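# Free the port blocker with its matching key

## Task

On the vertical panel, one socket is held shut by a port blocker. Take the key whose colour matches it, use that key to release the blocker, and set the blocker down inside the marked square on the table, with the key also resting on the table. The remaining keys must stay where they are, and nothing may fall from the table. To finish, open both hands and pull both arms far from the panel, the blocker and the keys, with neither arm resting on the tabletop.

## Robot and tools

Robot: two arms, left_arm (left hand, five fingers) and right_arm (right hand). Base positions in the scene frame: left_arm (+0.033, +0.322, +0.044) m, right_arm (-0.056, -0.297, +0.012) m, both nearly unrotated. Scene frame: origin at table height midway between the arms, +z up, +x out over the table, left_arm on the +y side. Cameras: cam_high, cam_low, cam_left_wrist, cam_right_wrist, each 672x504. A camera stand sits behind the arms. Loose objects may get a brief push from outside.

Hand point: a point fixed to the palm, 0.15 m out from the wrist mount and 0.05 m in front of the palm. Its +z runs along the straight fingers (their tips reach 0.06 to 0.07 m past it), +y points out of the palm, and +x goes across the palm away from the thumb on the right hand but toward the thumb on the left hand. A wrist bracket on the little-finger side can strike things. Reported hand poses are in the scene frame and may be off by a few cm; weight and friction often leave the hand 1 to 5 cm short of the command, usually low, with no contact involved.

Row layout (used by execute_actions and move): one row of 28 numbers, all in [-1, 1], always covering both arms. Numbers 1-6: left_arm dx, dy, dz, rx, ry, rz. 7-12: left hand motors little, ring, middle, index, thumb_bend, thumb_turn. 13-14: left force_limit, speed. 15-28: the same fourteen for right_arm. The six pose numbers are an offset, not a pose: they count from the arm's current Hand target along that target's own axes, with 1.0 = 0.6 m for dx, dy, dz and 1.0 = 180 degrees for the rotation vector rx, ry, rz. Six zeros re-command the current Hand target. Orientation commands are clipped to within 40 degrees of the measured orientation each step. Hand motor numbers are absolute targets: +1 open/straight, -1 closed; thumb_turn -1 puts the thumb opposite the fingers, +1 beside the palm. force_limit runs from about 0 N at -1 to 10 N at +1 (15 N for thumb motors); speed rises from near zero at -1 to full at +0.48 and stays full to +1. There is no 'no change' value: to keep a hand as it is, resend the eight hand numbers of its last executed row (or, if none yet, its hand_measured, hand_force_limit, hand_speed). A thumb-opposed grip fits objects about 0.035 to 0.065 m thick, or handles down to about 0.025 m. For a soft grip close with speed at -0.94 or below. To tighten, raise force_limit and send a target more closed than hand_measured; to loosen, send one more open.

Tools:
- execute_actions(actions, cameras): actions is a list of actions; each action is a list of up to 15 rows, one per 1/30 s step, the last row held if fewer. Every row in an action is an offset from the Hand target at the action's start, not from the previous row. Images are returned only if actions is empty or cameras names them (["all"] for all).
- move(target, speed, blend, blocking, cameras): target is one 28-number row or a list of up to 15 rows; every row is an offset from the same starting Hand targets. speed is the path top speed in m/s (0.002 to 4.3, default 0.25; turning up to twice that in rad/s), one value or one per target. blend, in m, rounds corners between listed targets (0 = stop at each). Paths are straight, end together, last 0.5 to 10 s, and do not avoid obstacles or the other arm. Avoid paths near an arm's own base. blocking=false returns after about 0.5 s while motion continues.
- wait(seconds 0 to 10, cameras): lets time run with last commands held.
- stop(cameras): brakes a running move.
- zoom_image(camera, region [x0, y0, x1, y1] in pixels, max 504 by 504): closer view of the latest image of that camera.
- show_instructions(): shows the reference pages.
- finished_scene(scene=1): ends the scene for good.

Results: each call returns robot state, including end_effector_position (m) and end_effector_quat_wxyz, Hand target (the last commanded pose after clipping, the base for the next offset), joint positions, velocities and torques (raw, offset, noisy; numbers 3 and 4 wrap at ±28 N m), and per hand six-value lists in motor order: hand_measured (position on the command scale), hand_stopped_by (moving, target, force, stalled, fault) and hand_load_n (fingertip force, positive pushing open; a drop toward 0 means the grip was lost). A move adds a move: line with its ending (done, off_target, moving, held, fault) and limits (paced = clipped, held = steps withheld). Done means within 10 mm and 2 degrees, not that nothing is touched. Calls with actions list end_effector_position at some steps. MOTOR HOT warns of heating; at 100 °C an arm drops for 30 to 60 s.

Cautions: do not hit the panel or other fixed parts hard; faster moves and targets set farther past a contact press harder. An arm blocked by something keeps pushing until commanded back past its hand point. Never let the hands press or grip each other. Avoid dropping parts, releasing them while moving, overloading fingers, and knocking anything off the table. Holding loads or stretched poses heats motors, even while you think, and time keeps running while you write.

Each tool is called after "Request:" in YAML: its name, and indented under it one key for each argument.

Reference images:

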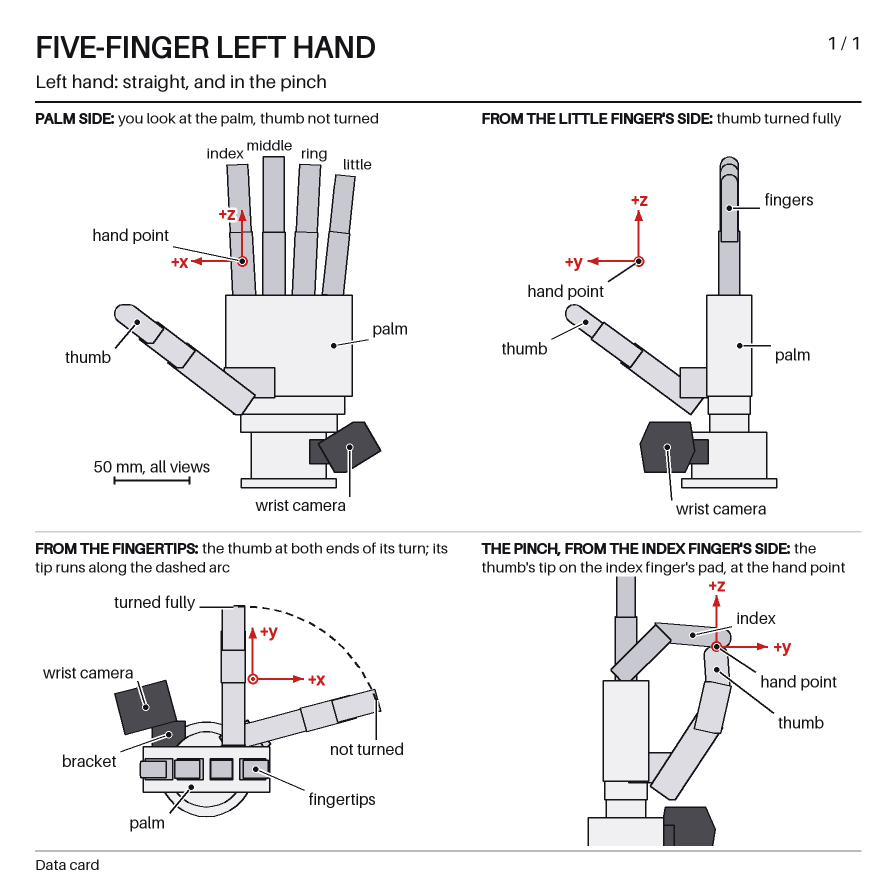

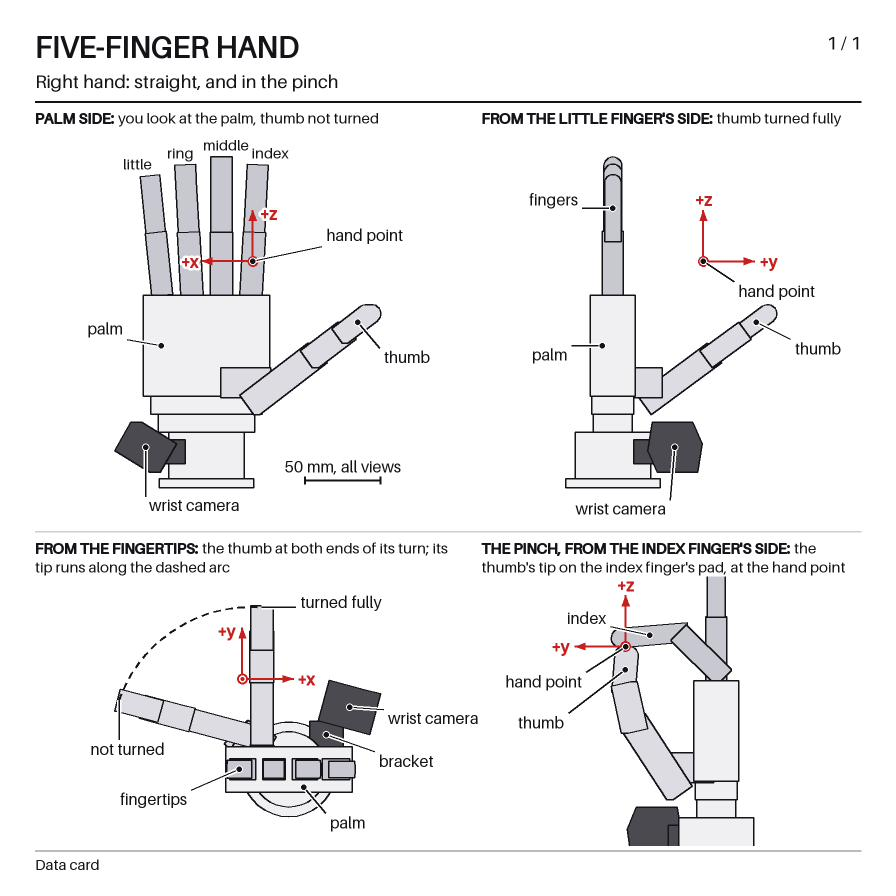

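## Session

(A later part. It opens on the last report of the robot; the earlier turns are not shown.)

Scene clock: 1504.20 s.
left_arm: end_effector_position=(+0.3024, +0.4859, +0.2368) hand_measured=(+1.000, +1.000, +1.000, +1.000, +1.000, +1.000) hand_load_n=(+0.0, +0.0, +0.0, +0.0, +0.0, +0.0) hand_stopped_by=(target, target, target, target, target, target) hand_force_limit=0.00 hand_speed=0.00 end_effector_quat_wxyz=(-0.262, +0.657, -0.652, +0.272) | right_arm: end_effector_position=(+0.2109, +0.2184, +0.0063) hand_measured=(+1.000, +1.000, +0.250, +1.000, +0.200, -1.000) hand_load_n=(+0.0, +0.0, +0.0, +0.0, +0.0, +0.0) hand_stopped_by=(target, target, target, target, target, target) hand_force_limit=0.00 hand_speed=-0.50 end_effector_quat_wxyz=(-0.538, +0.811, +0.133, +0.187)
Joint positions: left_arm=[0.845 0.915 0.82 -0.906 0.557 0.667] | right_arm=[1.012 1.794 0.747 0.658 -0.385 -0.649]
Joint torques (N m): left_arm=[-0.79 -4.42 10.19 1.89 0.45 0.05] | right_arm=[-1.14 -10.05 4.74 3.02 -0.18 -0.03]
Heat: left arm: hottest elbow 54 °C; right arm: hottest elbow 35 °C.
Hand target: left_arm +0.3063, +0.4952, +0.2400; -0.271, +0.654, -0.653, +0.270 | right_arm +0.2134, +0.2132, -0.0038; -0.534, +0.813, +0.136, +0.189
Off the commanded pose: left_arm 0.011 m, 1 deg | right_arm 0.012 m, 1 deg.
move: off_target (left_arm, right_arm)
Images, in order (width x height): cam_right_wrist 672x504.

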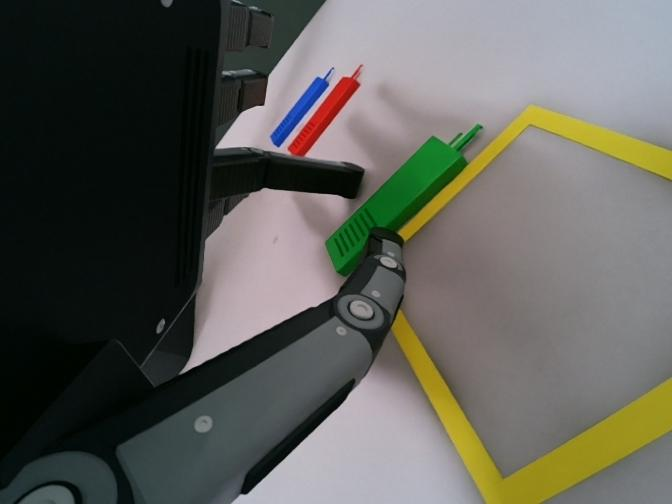

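Request:
move:
  target:
    - [0,0,0,0,0,0,1,1,1,1,1,1,0,0,-0.003,0.0072,-0.0015,0,0,0,1,1,0.25,1,0.2,-1,0.0,-0.5]
    - [0,0,0,0,0,0,1,1,1,1,1,1,0,0,-0.003,0.0072,-0.0015,0,0,0,1,1,-0.35,1,0.2,-1,0.2,-0.8]
  speed: 0.05
  cameras: ["cam_right_wrist", "cam_left_wrist"]

Request:
zoom_image:
  camera: "cam_right_wrist"
  region: [290, 110, 530, 280]

Request:
zoom_image:
  camera: "cam_left_wrist"
  region: [150, 340, 310, 470]

Scene clock: 1545.67 s.
left_arm: end_effector_position=(+0.3024, +0.4859, +0.2368) hand_measured=(+1.000, +1.000, +1.000, +1.000, +1.000, +1.000) hand_load_n=(+0.0, +0.0, +0.0, +0.0, +0.0, +0.0) hand_stopped_by=(target, target, target, target, target, target) hand_force_limit=0.00 hand_speed=0.00 end_effector_quat_wxyz=(-0.262, +0.657, -0.652, +0.272) | right_arm: end_effector_position=(+0.2120, +0.2214, +0.0106) hand_measured=(+1.000, +1.000, -0.004, +1.000, +0.200, -1.000) hand_load_n=(+0.0, +0.0, +5.0, +0.0, +0.0, +0.0) hand_stopped_by=(target, target, force, target, target, target) hand_force_limit=0.20 hand_speed=-0.80 end_effector_quat_wxyz=(-0.549, +0.801, +0.139, +0.193)
Joint positions: left_arm=[0.845 0.915 0.82 -0.906 0.557 0.667] | right_arm=[1.01 1.799 0.743 0.698 -0.395 -0.652]
Joint torques (N m): left_arm=[-0.62 -4.37 10.22 1.94 0.45 0.05] | right_arm=[-1.32 -9.88 4.46 1.92 0.14 -0.01]
Heat: left arm: hottest elbow 55 °C; right arm: hottest elbow 34 °C.
Hand target: left_arm +0.3063, +0.4952, +0.2400; -0.271, +0.654, -0.653, +0.270 | right_arm +0.2137, +0.2106, -0.0077; -0.534, +0.813, +0.136, +0.190
Off the commanded pose: left_arm 0.011 m, 1 deg | right_arm 0.021 m, 2 deg.
move: off_target (left_arm, right_arm); target 2's new numbers were sent with right_arm's hand 0.016 m and 1 deg from that target
Images, in order (width x height): cam_left_wrist 672x504, cam_right_wrist 672x504.

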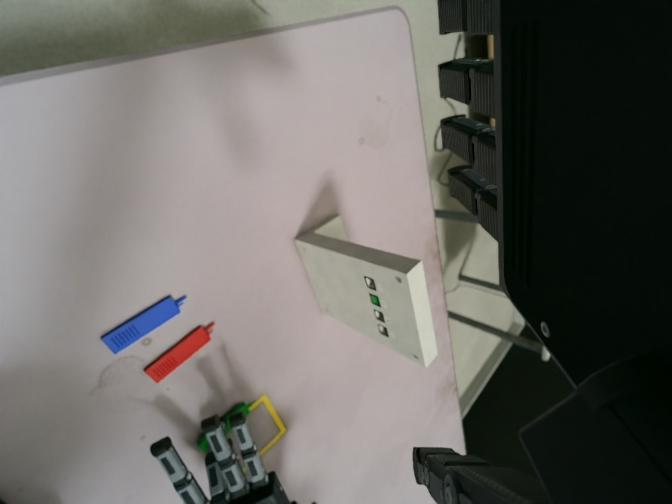

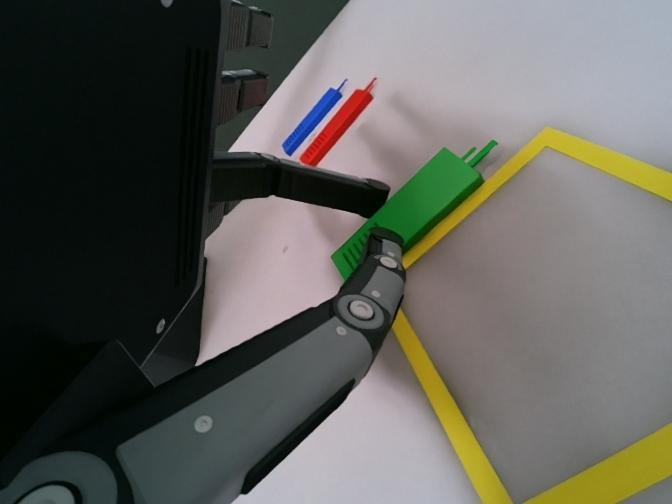

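Scaled by 2.100 from the camera's 672x504 image, which has a finer 960x720 frame.

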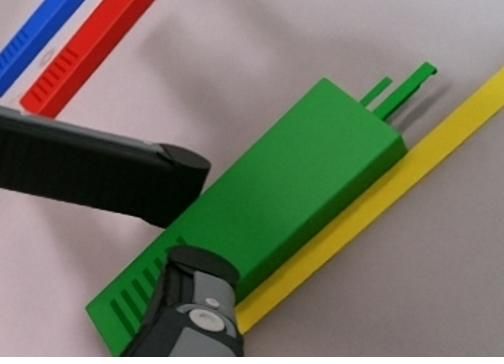

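Scaled by 3.150 from the camera's 672x504 image, which has a finer 960x720 frame.

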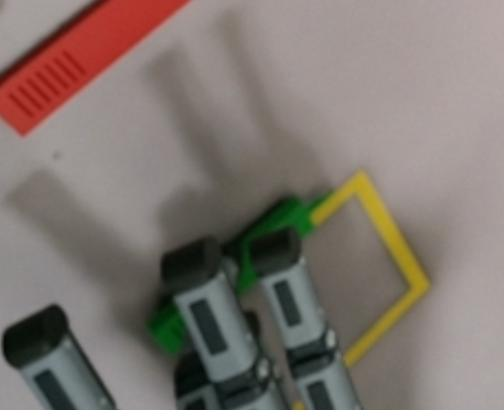

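Request:
move:
  target: [0,0,0,0,0,0,1,1,1,1,1,1,0,0,0,0,0,0,0,0,1,1,-0.4,1,0.2,-1,0.5,-0.85]
  speed: 0.05
  cameras: ["cam_right_wrist"]

Request:
zoom_image:
  camera: "cam_right_wrist"
  region: [290, 110, 530, 280]

Scene clock: 1556.43 s.
left_arm: end_effector_position=(+0.3024, +0.4859, +0.2368) hand_measured=(+1.000, +1.000, +1.000, +1.000, +1.000, +1.000) hand_load_n=(+0.0, +0.0, +0.0, +0.0, +0.0, +0.0) hand_stopped_by=(target, target, target, target, target, target) hand_force_limit=0.00 hand_speed=0.00 end_effector_quat_wxyz=(-0.262, +0.657, -0.652, +0.272) | right_arm: end_effector_position=(+0.2131, +0.2255, +0.0175) hand_measured=(+1.000, +1.000, -0.196, +1.000, +0.200, -1.000) hand_load_n=(+0.0, +0.0, +8.5, +0.0, +0.5, +1.0) hand_stopped_by=(target, target, force, target, target, target) hand_force_limit=0.50 hand_speed=-0.85 end_effector_quat_wxyz=(-0.556, +0.795, +0.142, +0.198)
Joint positions: left_arm=[0.845 0.915 0.82 -0.906 0.557 0.667] | right_arm=[1.012 1.795 0.746 0.713 -0.397 -0.654]
Joint torques (N m): left_arm=[-0.73 -4.31 10.22 1.92 0.44 0.04] | right_arm=[-1.49 -9.58 4.22 1.32 0.22 0.01]
Heat: left arm: hottest elbow 55 °C; right arm: hottest elbow 34 °C.
Hand target: left_arm +0.3063, +0.4952, +0.2400; -0.271, +0.654, -0.653, +0.270 | right_arm +0.2136, +0.2106, -0.0079; -0.533, +0.813, +0.136, +0.189
Off the commanded pose: left_arm 0.011 m, 1 deg | right_arm 0.029 m, 3 deg.
move: off_target (left_arm, right_arm)
Images, in order (width x height): cam_right_wrist 672x504.

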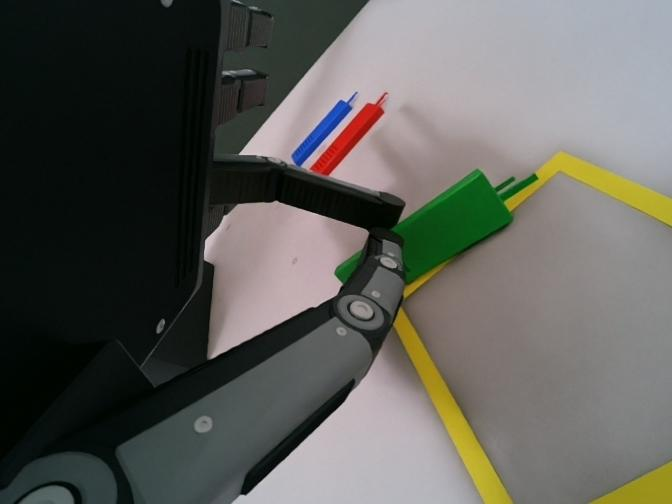

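Scaled by 2.100 from the camera's 672x504 image, which has a finer 960x720 frame.

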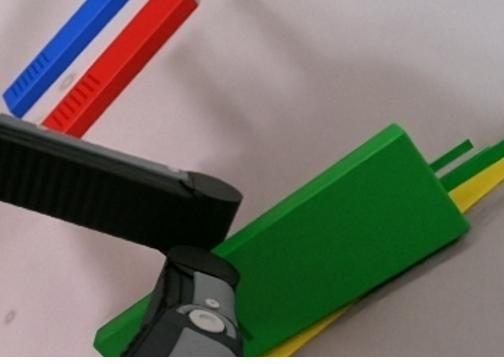

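Request:
move:
  target: [0,0,0,0,0,0,1,1,1,1,1,1,0,0,0.0552,-0.1025,-0.036,0,0,0,1,1,-0.4,1,0.2,-1,0.5,-0.85]
  speed: 0.08
  cameras: ["cam_right_wrist", "cam_left_wrist"]

Request:
zoom_image:
  camera: "cam_right_wrist"
  region: [290, 110, 530, 280]

Request:
zoom_image:
  camera: "cam_left_wrist"
  region: [150, 340, 310, 470]

Scene clock: 1670.63 s.
left_arm: end_effector_position=(+0.3024, +0.4859, +0.2368) hand_measured=(+1.000, +1.000, +1.000, +1.000, +1.000, +1.000) hand_load_n=(+0.0, +0.0, +0.0, +0.0, +0.0, +0.0) hand_stopped_by=(target, target, target, target, target, target) hand_force_limit=0.00 hand_speed=0.00 end_effector_quat_wxyz=(-0.262, +0.657, -0.652, +0.272) | right_arm: end_effector_position=(+0.2039, +0.2069, +0.0509) hand_measured=(+1.000, +1.000, -0.196, +1.000, +0.200, -1.000) hand_load_n=(+0.0, +0.0, +0.0, +0.5, +0.0, +0.0) hand_stopped_by=(target, target, force, target, target, target) hand_force_limit=0.50 hand_speed=-0.85 end_effector_quat_wxyz=(-0.528, +0.820, +0.133, +0.178)
Joint positions: left_arm=[0.845 0.915 0.82 -0.906 0.557 0.667] | right_arm=[1.011 1.64 0.745 0.474 -0.386 -0.654]
Joint torques (N m): left_arm=[-0.62 -4.31 10.21 1.88 0.44 0.06] | right_arm=[-0.79 -11.05 8.27 1.8 -0.01 0.04]
Heat: left arm: hottest elbow 56 °C; right arm: hottest elbow 34 °C.
Hand target: left_arm +0.3063, +0.4952, +0.2400; -0.271, +0.654, -0.653, +0.270 | right_arm +0.2137, +0.2156, +0.0651; -0.534, +0.813, +0.136, +0.190
Off the commanded pose: left_arm 0.011 m, 1 deg | right_arm 0.019 m, 2 deg.
move: off_target (left_arm, right_arm)
Images, in order (width x height): cam_left_wrist 672x504, cam_right_wrist 672x504.

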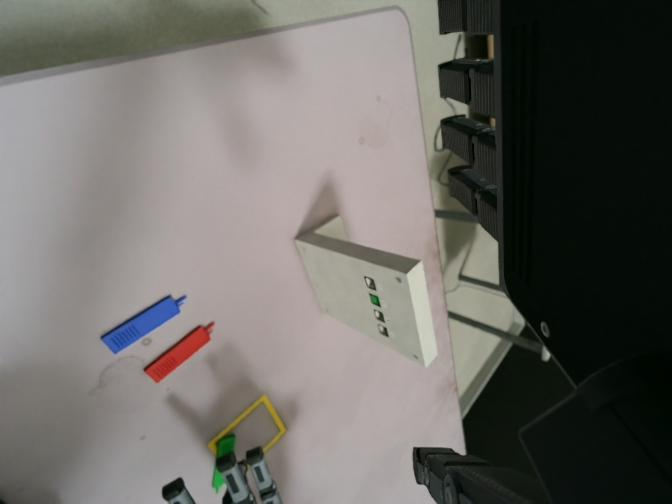

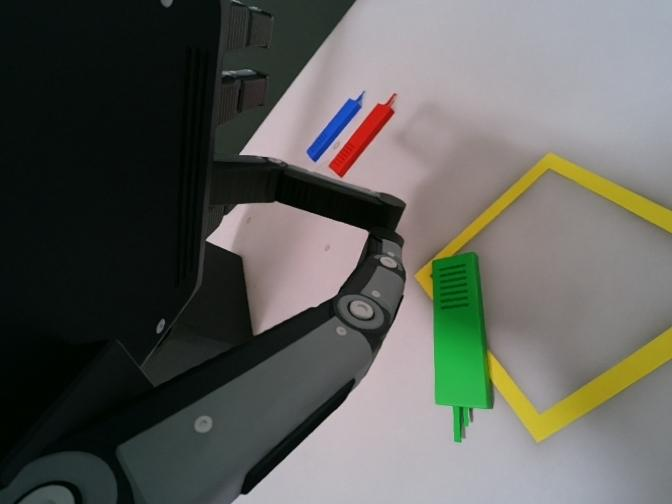

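Scaled by 2.100 from the camera's 672x504 image, which has a finer 960x720 frame.

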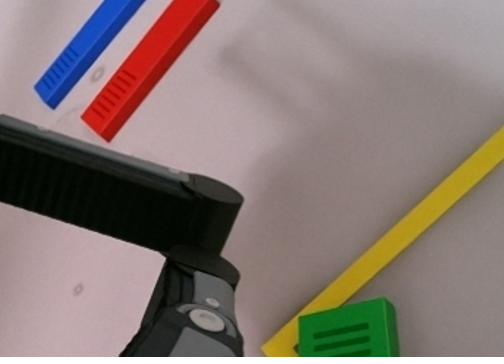

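Scaled by 3.150 from the camera's 672x504 image, which has a finer 960x720 frame.

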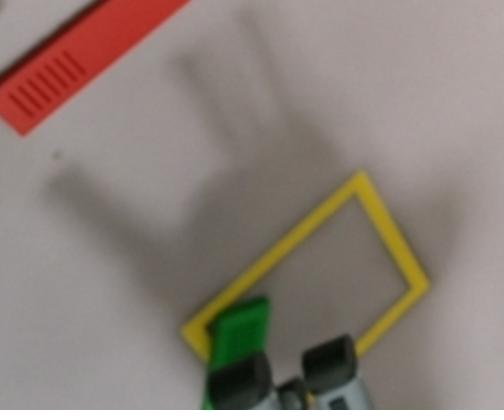

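Request:
move:
  target: [0,0,0,0,0,0,1,1,1,1,1,1,0,0,-0.1303,0.0123,-0.053,0,0,0,1,1,-0.4,1,0.2,-1,0.5,-0.85]
  speed: 0.15
  cameras: ["cam_right_wrist", "cam_left_wrist"]

Scene clock: 1788.10 s.
left_arm: end_effector_position=(+0.3024, +0.4859, +0.2368) hand_measured=(+1.000, +1.000, +1.000, +1.000, +1.000, +1.000) hand_load_n=(+0.0, +0.0, +0.0, +0.0, +0.0, -0.5) hand_stopped_by=(target, target, target, target, target, target) hand_force_limit=0.00 hand_speed=0.00 end_effector_quat_wxyz=(-0.262, +0.657, -0.652, +0.272) | right_arm: end_effector_position=(+0.1445, +0.1800, +0.0292) hand_measured=(+1.000, +1.000, -0.196, +1.000, +0.200, -1.000) hand_load_n=(+0.0, +0.0, +0.0, +0.0, +0.0, +0.0) hand_stopped_by=(target, target, force, target, target, target) hand_force_limit=0.50 hand_speed=-0.85 end_effector_quat_wxyz=(-0.525, +0.818, +0.140, +0.188)
Joint positions: left_arm=[0.845 0.915 0.82 -0.906 0.557 0.667] | right_arm=[1.114 1.594 0.577 0.612 -0.283 -0.633]
Joint torques (N m): left_arm=[-0.73 -4.37 10.21 1.92 0.43 0.05] | right_arm=[0.03 -9.64 5.07 3.07 0.04 0.3]
Heat: left arm: hottest elbow 56 °C; right arm: hottest elbow 40 °C.
Hand target: left_arm +0.3063, +0.4952, +0.2400; -0.271, +0.654, -0.653, +0.270 | right_arm +0.1418, +0.1821, +0.0352; -0.534, +0.813, +0.136, +0.189
Off the commanded pose: left_arm 0.011 m, 1 deg | right_arm 0.007 m, 1 deg.
move: off_target (left_arm)
Images, in order (width x height): cam_left_wrist 672x504, cam_right_wrist 672x504.

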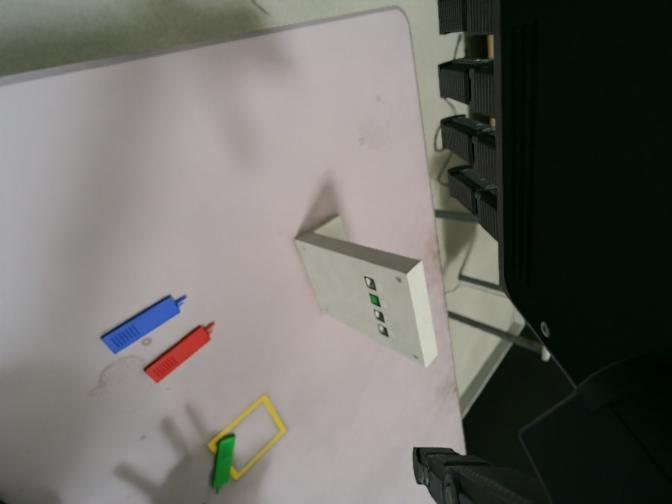

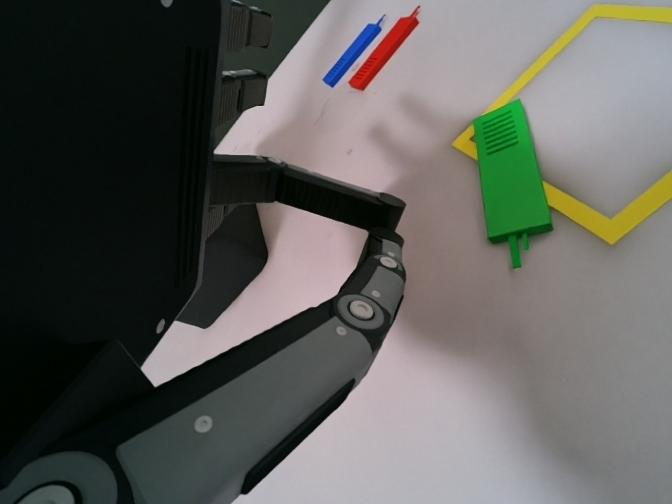

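Request:
move:
  target: [0,0,0,0,0,0,1,1,1,1,1,1,0,0,-0.0251,0.0452,0.0199,0,0,0,1,1,-0.4,1,0.2,-1,0.5,-0.85]
  speed: 0.1
  cameras: ["cam_right_wrist"]

Scene clock: 1804.73 s.
left_arm: end_effector_position=(+0.3024, +0.4859, +0.2368) hand_measured=(+1.000, +1.000, +1.000, +1.000, +1.000, +1.000) hand_load_n=(+0.0, +0.0, +0.0, +0.0, +0.0, +0.0) hand_stopped_by=(target, target, target, target, target, target) hand_force_limit=0.00 hand_speed=0.00 end_effector_quat_wxyz=(-0.262, +0.657, -0.652, +0.272) | right_arm: end_effector_position=(+0.1456, +0.1818, +0.0066) hand_measured=(+1.000, +1.000, -0.196, +1.000, +0.200, -1.000) hand_load_n=(+0.0, +0.0, +0.0, +0.0, +0.0, +0.0) hand_stopped_by=(target, target, force, target, target, target) hand_force_limit=0.50 hand_speed=-0.85 end_effector_quat_wxyz=(-0.532, +0.812, +0.140, +0.194)
Joint positions: left_arm=[0.845 0.915 0.82 -0.906 0.557 0.667] | right_arm=[1.114 1.683 0.563 0.736 -0.282 -0.633]
Joint torques (N m): left_arm=[-0.62 -4.37 10.21 1.92 0.44 0.05] | right_arm=[0.03 -8 4.59 3.03 0.01 0.3]
Heat: left arm: hottest elbow 56 °C; right arm: hottest elbow 39 °C.
Hand target: left_arm +0.3063, +0.4952, +0.2400; -0.271, +0.654, -0.653, +0.270 | right_arm +0.1418, +0.1820, +0.0018; -0.534, +0.813, +0.136, +0.189
Off the commanded pose: left_arm 0.011 m, 1 deg | right_arm 0.006 m, 1 deg.
move: off_target (left_arm)
Images, in order (width x height): cam_right_wrist 672x504.

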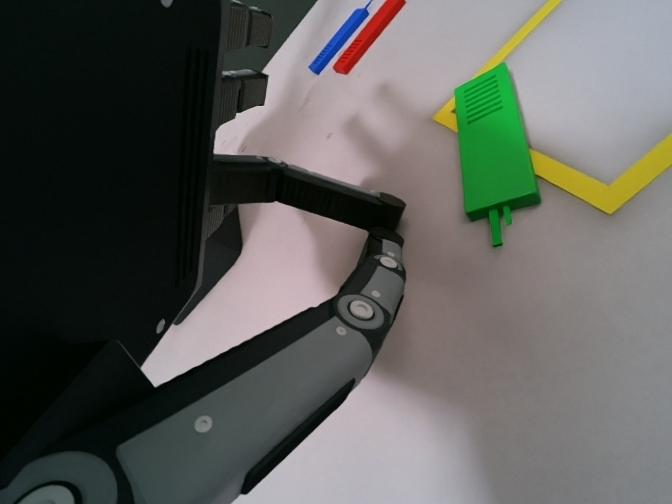

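Request:
move:
  target:
    - [0,0,0,0,0,0,1,1,1,1,1,1,0,0,0.012,0.0165,-0.0222,0,0,0,1,1,-0.4,1,0.2,-1,0.5,-0.85]
    - [0,0,0,0,0,0,1,1,1,1,1,1,0,0,0.0472,0.0452,-0.0433,0,0,0,1,1,-0.4,1,0.2,-1,0.5,-0.85]
    - [0,0,0,0,0,0,1,1,1,1,1,1,0,0,0.09,0.0683,-0.0415,0,0,0,1,1,-0.4,1,0.2,-1,0.5,-0.85]
  speed: 0.06
  blend: [0.008, 0.008, 0]
  cameras: ["cam_right_wrist", "cam_left_wrist"]

Scene clock: 1818.97 s.
left_arm: end_effector_position=(+0.3024, +0.4859, +0.2368) hand_measured=(+1.000, +1.000, +1.000, +1.000, +1.000, +1.000) hand_load_n=(+0.0, +0.0, +0.0, +0.0, +0.0, +0.0) hand_stopped_by=(target, target, target, target, target, target) hand_force_limit=0.00 hand_speed=0.00 end_effector_quat_wxyz=(-0.262, +0.657, -0.652, +0.272) | right_arm: end_effector_position=(+0.1901, +0.1429, +0.0060) hand_measured=(+1.000, +1.000, -0.196, +1.000, +0.200, -1.000) hand_load_n=(+0.0, +0.0, -0.5, +0.0, +0.0, +0.0) hand_stopped_by=(target, target, force, target, target, target) hand_force_limit=0.50 hand_speed=-0.85 end_effector_quat_wxyz=(-0.542, +0.809, +0.136, +0.183)
Joint positions: left_arm=[0.845 0.915 0.82 -0.906 0.557 0.667] | right_arm=[0.937 1.676 0.54 0.738 -0.466 -0.679]
Joint torques (N m): left_arm=[-0.62 -4.37 10.19 1.94 0.44 0.06] | right_arm=[-1.85 -7.71 6.54 1.4 0.04 -0.1]
Heat: left arm: hottest elbow 57 °C; right arm: hottest elbow 37 °C.
Hand target: left_arm +0.3063, +0.4952, +0.2400; -0.271, +0.654, -0.653, +0.270 | right_arm +0.2033, +0.1441, +0.0019; -0.534, +0.813, +0.136, +0.190
Off the commanded pose: left_arm 0.011 m, 1 deg | right_arm 0.014 m, 1 deg.
move: off_target (left_arm, right_arm)
Images, in order (width x height): cam_left_wrist 672x504, cam_right_wrist 672x504.

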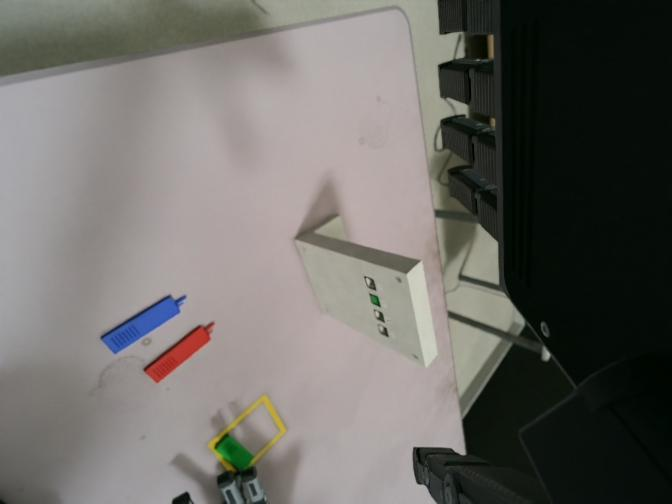

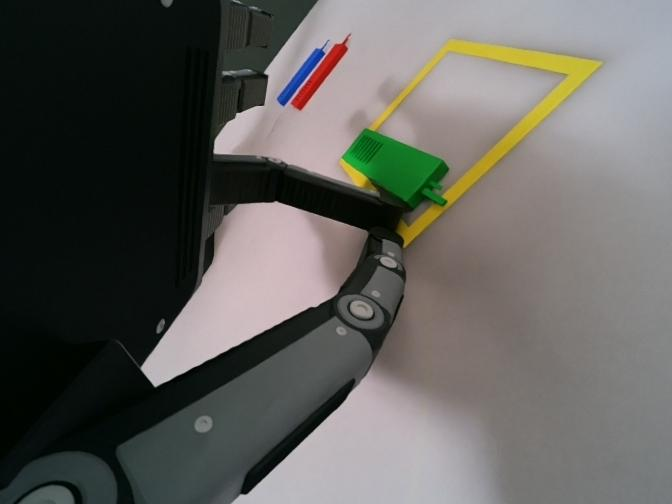

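Request:
move:
  target:
    - [0,0,0,0,0,0,1,1,1,1,1,1,0,0,0.0245,0.0175,-0.0087,0,0,0,1,1,-0.4,1,0.2,-1,0.5,-0.85]
    - [0,0,0,0,0,0,1,1,1,1,1,1,0,0,0.0488,0.026,0.0028,0,0,0,1,1,-0.4,1,0.2,-1,0.5,-0.85]
    - [0,0,0,0,0,0,1,1,1,1,1,1,0,0,0.0735,0.0347,0.0145,0,0,0,1,1,-0.4,1,0.2,-1,0.5,-0.85]
  speed: 0.06
  blend: [0.008, 0.008, 0]
  cameras: ["cam_right_wrist", "cam_left_wrist"]

Scene clock: 1841.87 s.
left_arm: end_effector_position=(+0.3024, +0.4859, +0.2368) hand_measured=(+1.000, +1.000, +1.000, +1.000, +1.000, +1.000) hand_load_n=(+0.0, +0.0, +0.0, +0.0, +0.0, -0.5) hand_stopped_by=(target, target, target, target, target, target) hand_force_limit=0.00 hand_speed=0.00 end_effector_quat_wxyz=(-0.262, +0.657, -0.652, +0.272) | right_arm: end_effector_position=(+0.2414, +0.1411, +0.0059) hand_measured=(+1.000, +1.000, -0.196, +1.000, +0.200, -1.000) hand_load_n=(+0.0, +0.0, -1.0, +0.0, +0.0, +0.0) hand_stopped_by=(target, target, force, target, target, target) hand_force_limit=0.50 hand_speed=-0.85 end_effector_quat_wxyz=(-0.539, +0.811, +0.134, +0.186)
Joint positions: left_arm=[0.845 0.915 0.82 -0.906 0.557 0.667] | right_arm=[0.835 1.722 0.631 0.668 -0.55 -0.727]
Joint torques (N m): left_arm=[-0.85 -4.19 10.25 1.91 0.44 0.05] | right_arm=[-1.26 -8.29 7.13 1.5 -0.17 -0.08]
Heat: left arm: hottest elbow 57 °C; right arm: hottest elbow 36 °C.
Hand target: left_arm +0.3063, +0.4952, +0.2400; -0.271, +0.654, -0.653, +0.270 | right_arm +0.2527, +0.1446, +0.0016; -0.533, +0.813, +0.136, +0.189
Off the commanded pose: left_arm 0.011 m, 1 deg | right_arm 0.013 m, 1 deg.
move: off_target (left_arm, right_arm)
Images, in order (width x height): cam_left_wrist 672x504, cam_right_wrist 672x504.

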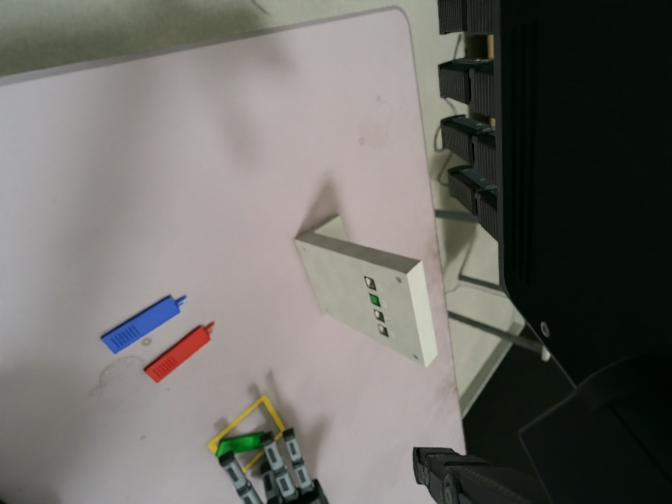

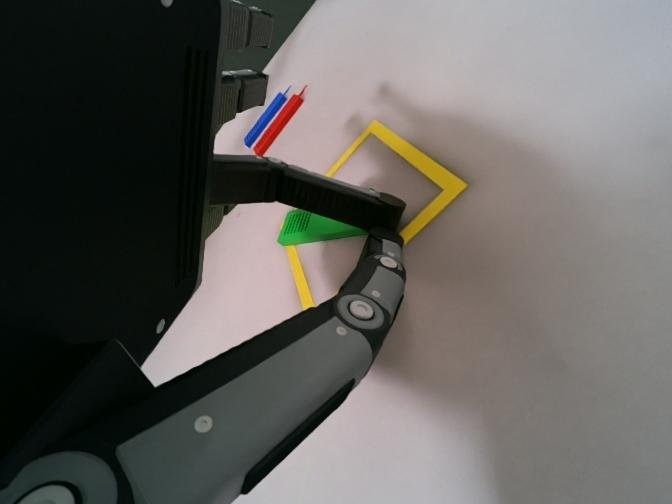

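Request:
move:
  target: [0,0,0,0,0,0,1,1,1,1,1,1,0,0,0.0053,-0.0148,0.0407,0,0,0,1,1,-0.4,1,0.2,-1,0.5,-0.85]
  speed: 0.06
  cameras: ["cam_right_wrist", "cam_left_wrist"]

Scene clock: 1851.50 s.
left_arm: end_effector_position=(+0.3024, +0.4859, +0.2368) hand_measured=(+1.000, +1.000, +1.000, +1.000, +1.000, +1.000) hand_load_n=(+0.0, +0.0, +0.0, +0.0, +0.0, -0.5) hand_stopped_by=(target, target, target, target, target, target) hand_force_limit=0.00 hand_speed=0.00 end_effector_quat_wxyz=(-0.262, +0.657, -0.652, +0.272) | right_arm: end_effector_position=(+0.2535, +0.1613, +0.0059) hand_measured=(+1.000, +1.000, -0.196, +1.000, +0.200, -1.000) hand_load_n=(+0.0, +0.0, -1.0, +0.0, +0.0, +0.0) hand_stopped_by=(target, target, force, target, target, target) hand_force_limit=0.50 hand_speed=-0.85 end_effector_quat_wxyz=(-0.536, +0.810, +0.135, +0.195)
Joint positions: left_arm=[0.845 0.915 0.82 -0.906 0.557 0.667] | right_arm=[0.855 1.758 0.69 0.654 -0.518 -0.728]
Joint torques (N m): left_arm=[-0.67 -4.37 10.18 1.88 0.44 0.05] | right_arm=[0.32 -9 7.34 1.51 -0.04 0.15]
Heat: left arm: hottest elbow 57 °C; right arm: hottest elbow 36 °C.
Hand target: left_arm +0.3063, +0.4952, +0.2400; -0.271, +0.654, -0.653, +0.270 | right_arm +0.2559, +0.1706, +0.0016; -0.534, +0.813, +0.136, +0.190
Off the commanded pose: left_arm 0.011 m, 1 deg | right_arm 0.011 m, 1 deg.
move: off_target (left_arm, right_arm)
Images, in order (width x height): cam_left_wrist 672x504, cam_right_wrist 672x504.

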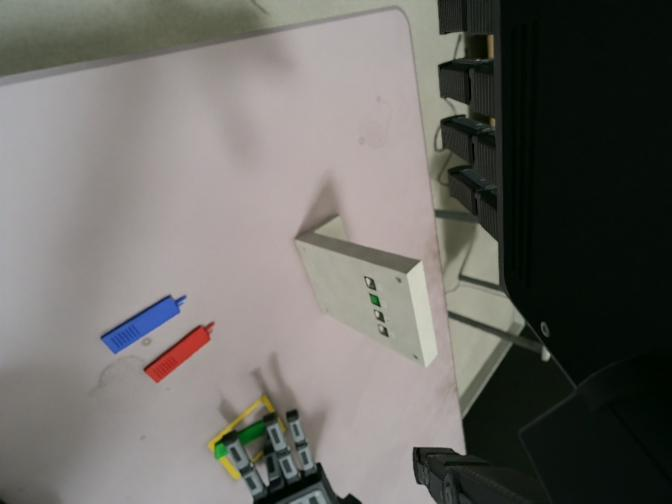

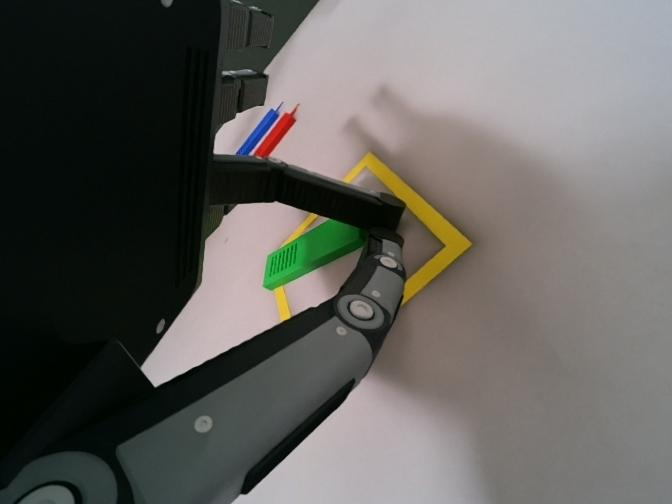

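Request:
move:
  target:
    - [0,0,0,0,0,0,1,1,1,1,1,1,0,0,0.0379,-0.068,-0.03,0,0,0,1,1,-0.4,1,0.2,-1,0.5,-0.85]
    - [0,0,0,0,0,0,1,1,1,1,1,1,0,0,-0.0087,-0.1163,-0.0182,0.0322,0.142,0.0179,1,1,0.3,1,0.2,-1,0.2,-0.3]
  speed: 0.12
  blend: [0.01, 0]
  cameras: ["cam_right_wrist", "cam_left_wrist"]

Request:
zoom_image:
  camera: "cam_right_wrist"
  region: [290, 130, 530, 320]

Scene clock: 1881.00 s.
left_arm: end_effector_position=(+0.3024, +0.4859, +0.2368) hand_measured=(+1.000, +1.000, +1.000, +1.000, +1.000, +1.000) hand_load_n=(+0.0, +0.0, +0.0, +0.0, +0.0, +0.0) hand_stopped_by=(target, target, target, target, target, target) hand_force_limit=0.00 hand_speed=0.00 end_effector_quat_wxyz=(-0.262, +0.657, -0.652, +0.272) | right_arm: end_effector_position=(+0.2247, +0.1878, +0.0652) hand_measured=(+1.000, +1.000, +0.300, +1.000, +0.200, -1.000) hand_load_n=(+0.0, +0.0, +0.0, +0.0, +0.0, +0.0) hand_stopped_by=(target, target, target, target, target, target) hand_force_limit=0.20 hand_speed=-0.30 end_effector_quat_wxyz=(-0.592, +0.727, +0.005, +0.348)
Joint positions: left_arm=[0.845 0.915 0.82 -0.906 0.557 0.667] | right_arm=[1.084 1.749 0.554 1.14 0.013 -0.538]
Joint torques (N m): left_arm=[-0.67 -4.25 10.22 1.91 0.44 0.06] | right_arm=[0.15 -8.64 4.04 3.17 0.13 0.29]
Heat: left arm: hottest elbow 57 °C; right arm: hottest elbow 38 °C.
Hand target: left_arm +0.3063, +0.4952, +0.2400; -0.271, +0.654, -0.653, +0.270 | right_arm +0.2200, +0.1880, +0.0601; -0.595, +0.727, +0.001, +0.343
Off the commanded pose: left_arm 0.011 m, 1 deg | right_arm 0.007 m, 1 deg.
move: off_target (left_arm)
Images, in order (width x height): cam_left_wrist 672x504, cam_right_wrist 672x504.

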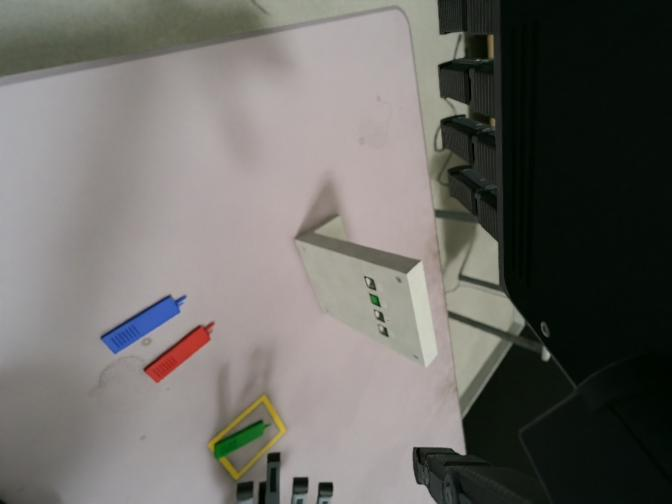

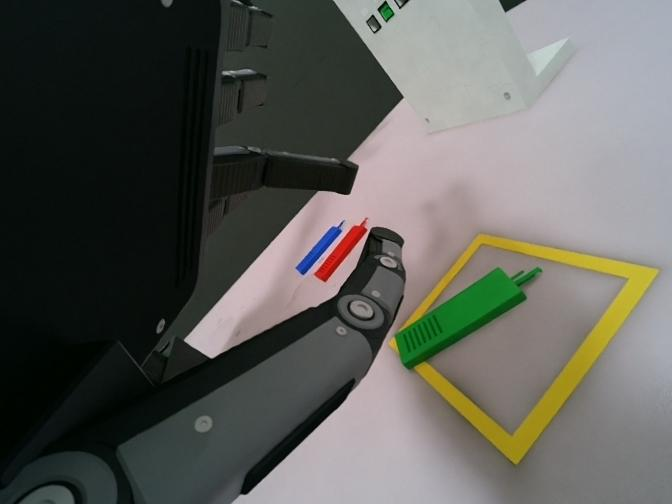

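Scaled by 2.100 from the camera's 672x504 image, which has a finer 960x720 frame.

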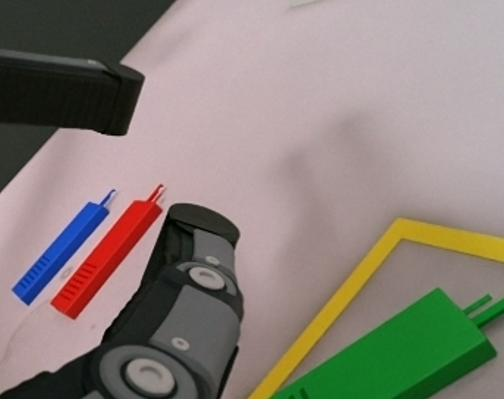

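Request:
move:
  target: [0,0,0,0,0,0,1,1,1,1,1,1,0,0,-0.0598,0.0557,-0.0178,0.0048,-0.0539,-0.0051,1,1,0.25,1,0.2,-1,0.2,-0.3]
  speed: 0.1
  cameras: ["cam_right_wrist"]

Request:
zoom_image:
  camera: "cam_right_wrist"
  region: [290, 110, 550, 310]

Scene clock: 1984.50 s.
left_arm: end_effector_position=(+0.3024, +0.4859, +0.2368) hand_measured=(+1.000, +1.000, +1.000, +1.000, +1.000, +1.000) hand_load_n=(+0.0, +0.0, +0.0, +0.0, +0.0, +0.0) hand_stopped_by=(target, target, target, target, target, target) hand_force_limit=0.00 hand_speed=0.00 end_effector_quat_wxyz=(-0.262, +0.657, -0.652, +0.272) | right_arm: end_effector_position=(+0.1978, +0.1875, +0.0175) hand_measured=(+1.000, +1.000, +0.250, +1.000, +0.200, -1.000) hand_load_n=(+0.0, +0.0, +0.0, -0.5, +0.0, +0.5) hand_stopped_by=(target, target, target, target, target, target) hand_force_limit=0.20 hand_speed=-0.30 end_effector_quat_wxyz=(-0.597, +0.749, +0.058, +0.280)
Joint positions: left_arm=[0.845 0.915 0.82 -0.906 0.557 0.667] | right_arm=[1.061 1.847 0.543 1.172 -0.173 -0.538]
Joint torques (N m): left_arm=[-0.79 -4.25 10.18 1.88 0.44 0.04] | right_arm=[-1.2 -9.05 3.37 3.23 -0.11 0.01]
Heat: left arm: hottest elbow 58 °C; right arm: hottest elbow 34 °C.
Hand target: left_arm +0.3063, +0.4952, +0.2400; -0.271, +0.654, -0.653, +0.270 | right_arm +0.2008, +0.1836, +0.0140; -0.596, +0.748, +0.060, +0.285
Off the commanded pose: left_arm 0.011 m, 1 deg | right_arm 0.006 m, 1 deg.
move: off_target (left_arm)
Images, in order (width x height): cam_right_wrist 672x504.

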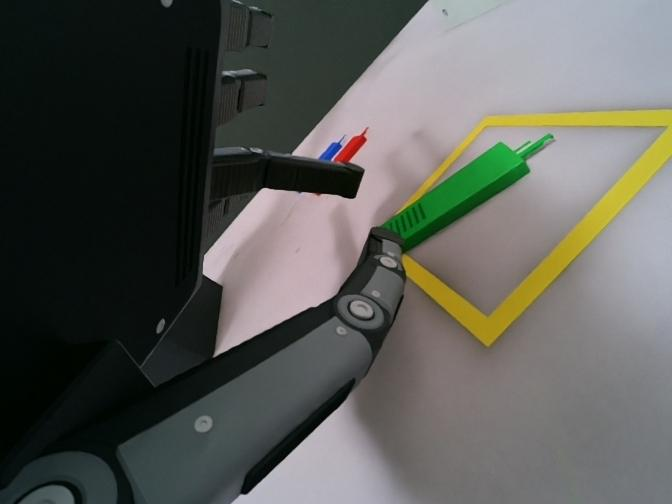

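Scaled by 1.938 from the camera's 672x504 image, which has a finer 960x720 frame.

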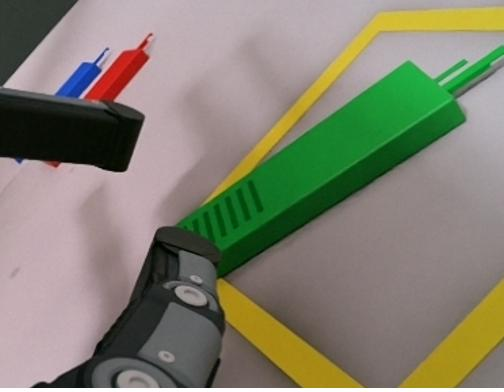

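Request:
move:
  target:
    - [0,0,0,0,0,0,1,1,1,1,1,1,0,0,0.0157,0.0097,-0.0037,0,0,0,1,1,0.25,1,0.2,-1,0.2,-0.3]
    - [0,0,0,0,0,0,1,1,1,1,1,1,0,0,0.0023,0.0325,-0.0003,0,0,0,1,1,0.25,1,0.2,-1,0.2,-0.3]
  speed: 0.06
  cameras: ["cam_right_wrist"]

Request:
zoom_image:
  camera: "cam_right_wrist"
  region: [290, 110, 550, 310]

Scene clock: 1997.33 s.
left_arm: end_effector_position=(+0.3024, +0.4859, +0.2368) hand_measured=(+1.000, +1.000, +1.000, +1.000, +1.000, +1.000) hand_load_n=(+0.0, +0.0, +0.0, -0.5, +0.0, +0.0) hand_stopped_by=(target, target, target, target, target, target) hand_force_limit=0.00 hand_speed=0.00 end_effector_quat_wxyz=(-0.262, +0.657, -0.652, +0.272) | right_arm: end_effector_position=(+0.2075, +0.1811, +0.0065) hand_measured=(+1.000, +1.000, +0.250, +1.000, +0.200, -1.000) hand_load_n=(+0.0, -0.5, +0.0, +0.0, -1.0, -0.5) hand_stopped_by=(target, target, target, target, target, target) hand_force_limit=0.20 hand_speed=-0.30 end_effector_quat_wxyz=(-0.601, +0.746, +0.057, +0.282)
Joint positions: left_arm=[0.845 0.915 0.82 -0.906 0.557 0.667] | right_arm=[1.029 1.899 0.543 1.236 -0.204 -0.54]
Joint torques (N m): left_arm=[-0.67 -4.19 10.19 1.95 0.45 0.06] | right_arm=[-1.08 -8.53 3.38 2.8 -0.11 -0.01]
Heat: left arm: hottest elbow 58 °C; right arm: hottest elbow 33 °C.
Hand target: left_arm +0.3063, +0.4952, +0.2400; -0.271, +0.654, -0.653, +0.270 | right_arm +0.2102, +0.1776, -0.0022; -0.596, +0.749, +0.060, +0.285
Off the commanded pose: left_arm 0.011 m, 1 deg | right_arm 0.010 m, 1 deg.
move: off_target (left_arm)
Images, in order (width x height): cam_right_wrist 672x504.

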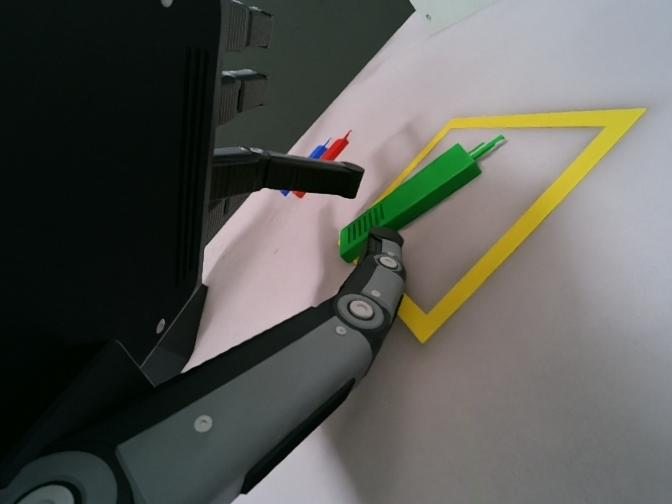

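Scaled by 1.938 from the camera's 672x504 image, which has a finer 960x720 frame.

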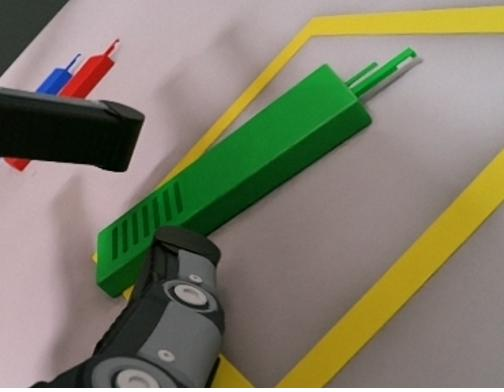

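Request:
move:
  target: [0,0,0,0,0,0,1,1,1,1,1,1,0,0,0,0,0,0,0,0,1,1,-0.3,1,0.2,-1,0.0,-0.85]
  speed: 0.06
  cameras: ["cam_right_wrist"]

Request:
zoom_image:
  camera: "cam_right_wrist"
  region: [290, 110, 550, 310]

Scene clock: 2012.23 s.
left_arm: end_effector_position=(+0.3024, +0.4859, +0.2368) hand_measured=(+1.000, +1.000, +1.000, +1.000, +1.000, +1.000) hand_load_n=(+0.0, +0.0, +0.0, +0.0, -0.5, -0.5) hand_stopped_by=(target, target, target, target, target, target) hand_force_limit=0.00 hand_speed=0.00 end_effector_quat_wxyz=(-0.262, +0.657, -0.652, +0.272) | right_arm: end_effector_position=(+0.2079, +0.1822, +0.0096) hand_measured=(+1.000, +1.000, -0.260, +1.000, +0.200, -1.000) hand_load_n=(+0.0, +0.0, +10.0, -0.5, +1.0, +0.0) hand_stopped_by=(target, target, force, target, target, target) hand_force_limit=0.00 hand_speed=-0.85 end_effector_quat_wxyz=(-0.605, +0.741, +0.059, +0.284)
Joint positions: left_arm=[0.845 0.915 0.82 -0.906 0.557 0.667] | right_arm=[1.029 1.899 0.543 1.248 -0.206 -0.541]
Joint torques (N m): left_arm=[-0.73 -4.31 10.22 1.91 0.45 0.04] | right_arm=[-1.08 -8.59 3.37 2.37 -0.02 0]
Heat: left arm: hottest elbow 58 °C; right arm: hottest elbow 33 °C.
Hand target: left_arm +0.3063, +0.4952, +0.2400; -0.271, +0.654, -0.653, +0.270 | right_arm +0.2102, +0.1776, -0.0021; -0.596, +0.748, +0.060, +0.285
Off the commanded pose: left_arm 0.011 m, 1 deg | right_arm 0.013 m, 1 deg.
move: off_target (left_arm, right_arm)
Images, in order (width x height): cam_right_wrist 672x504.

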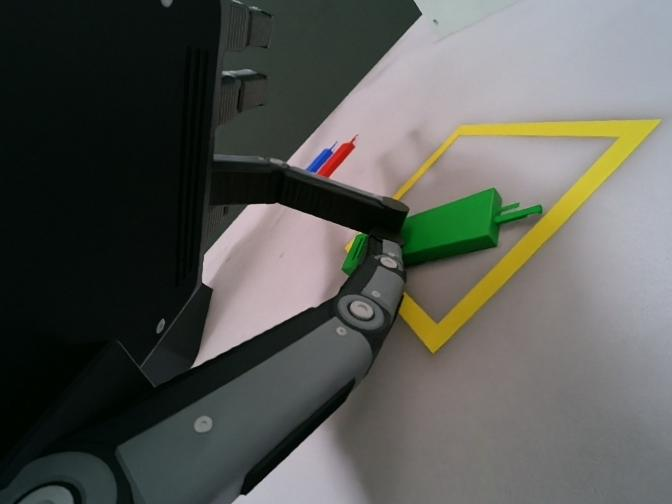

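Scaled by 1.938 from the camera's 672x504 image, which has a finer 960x720 frame.

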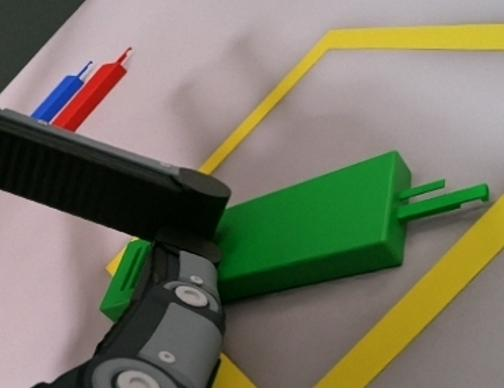

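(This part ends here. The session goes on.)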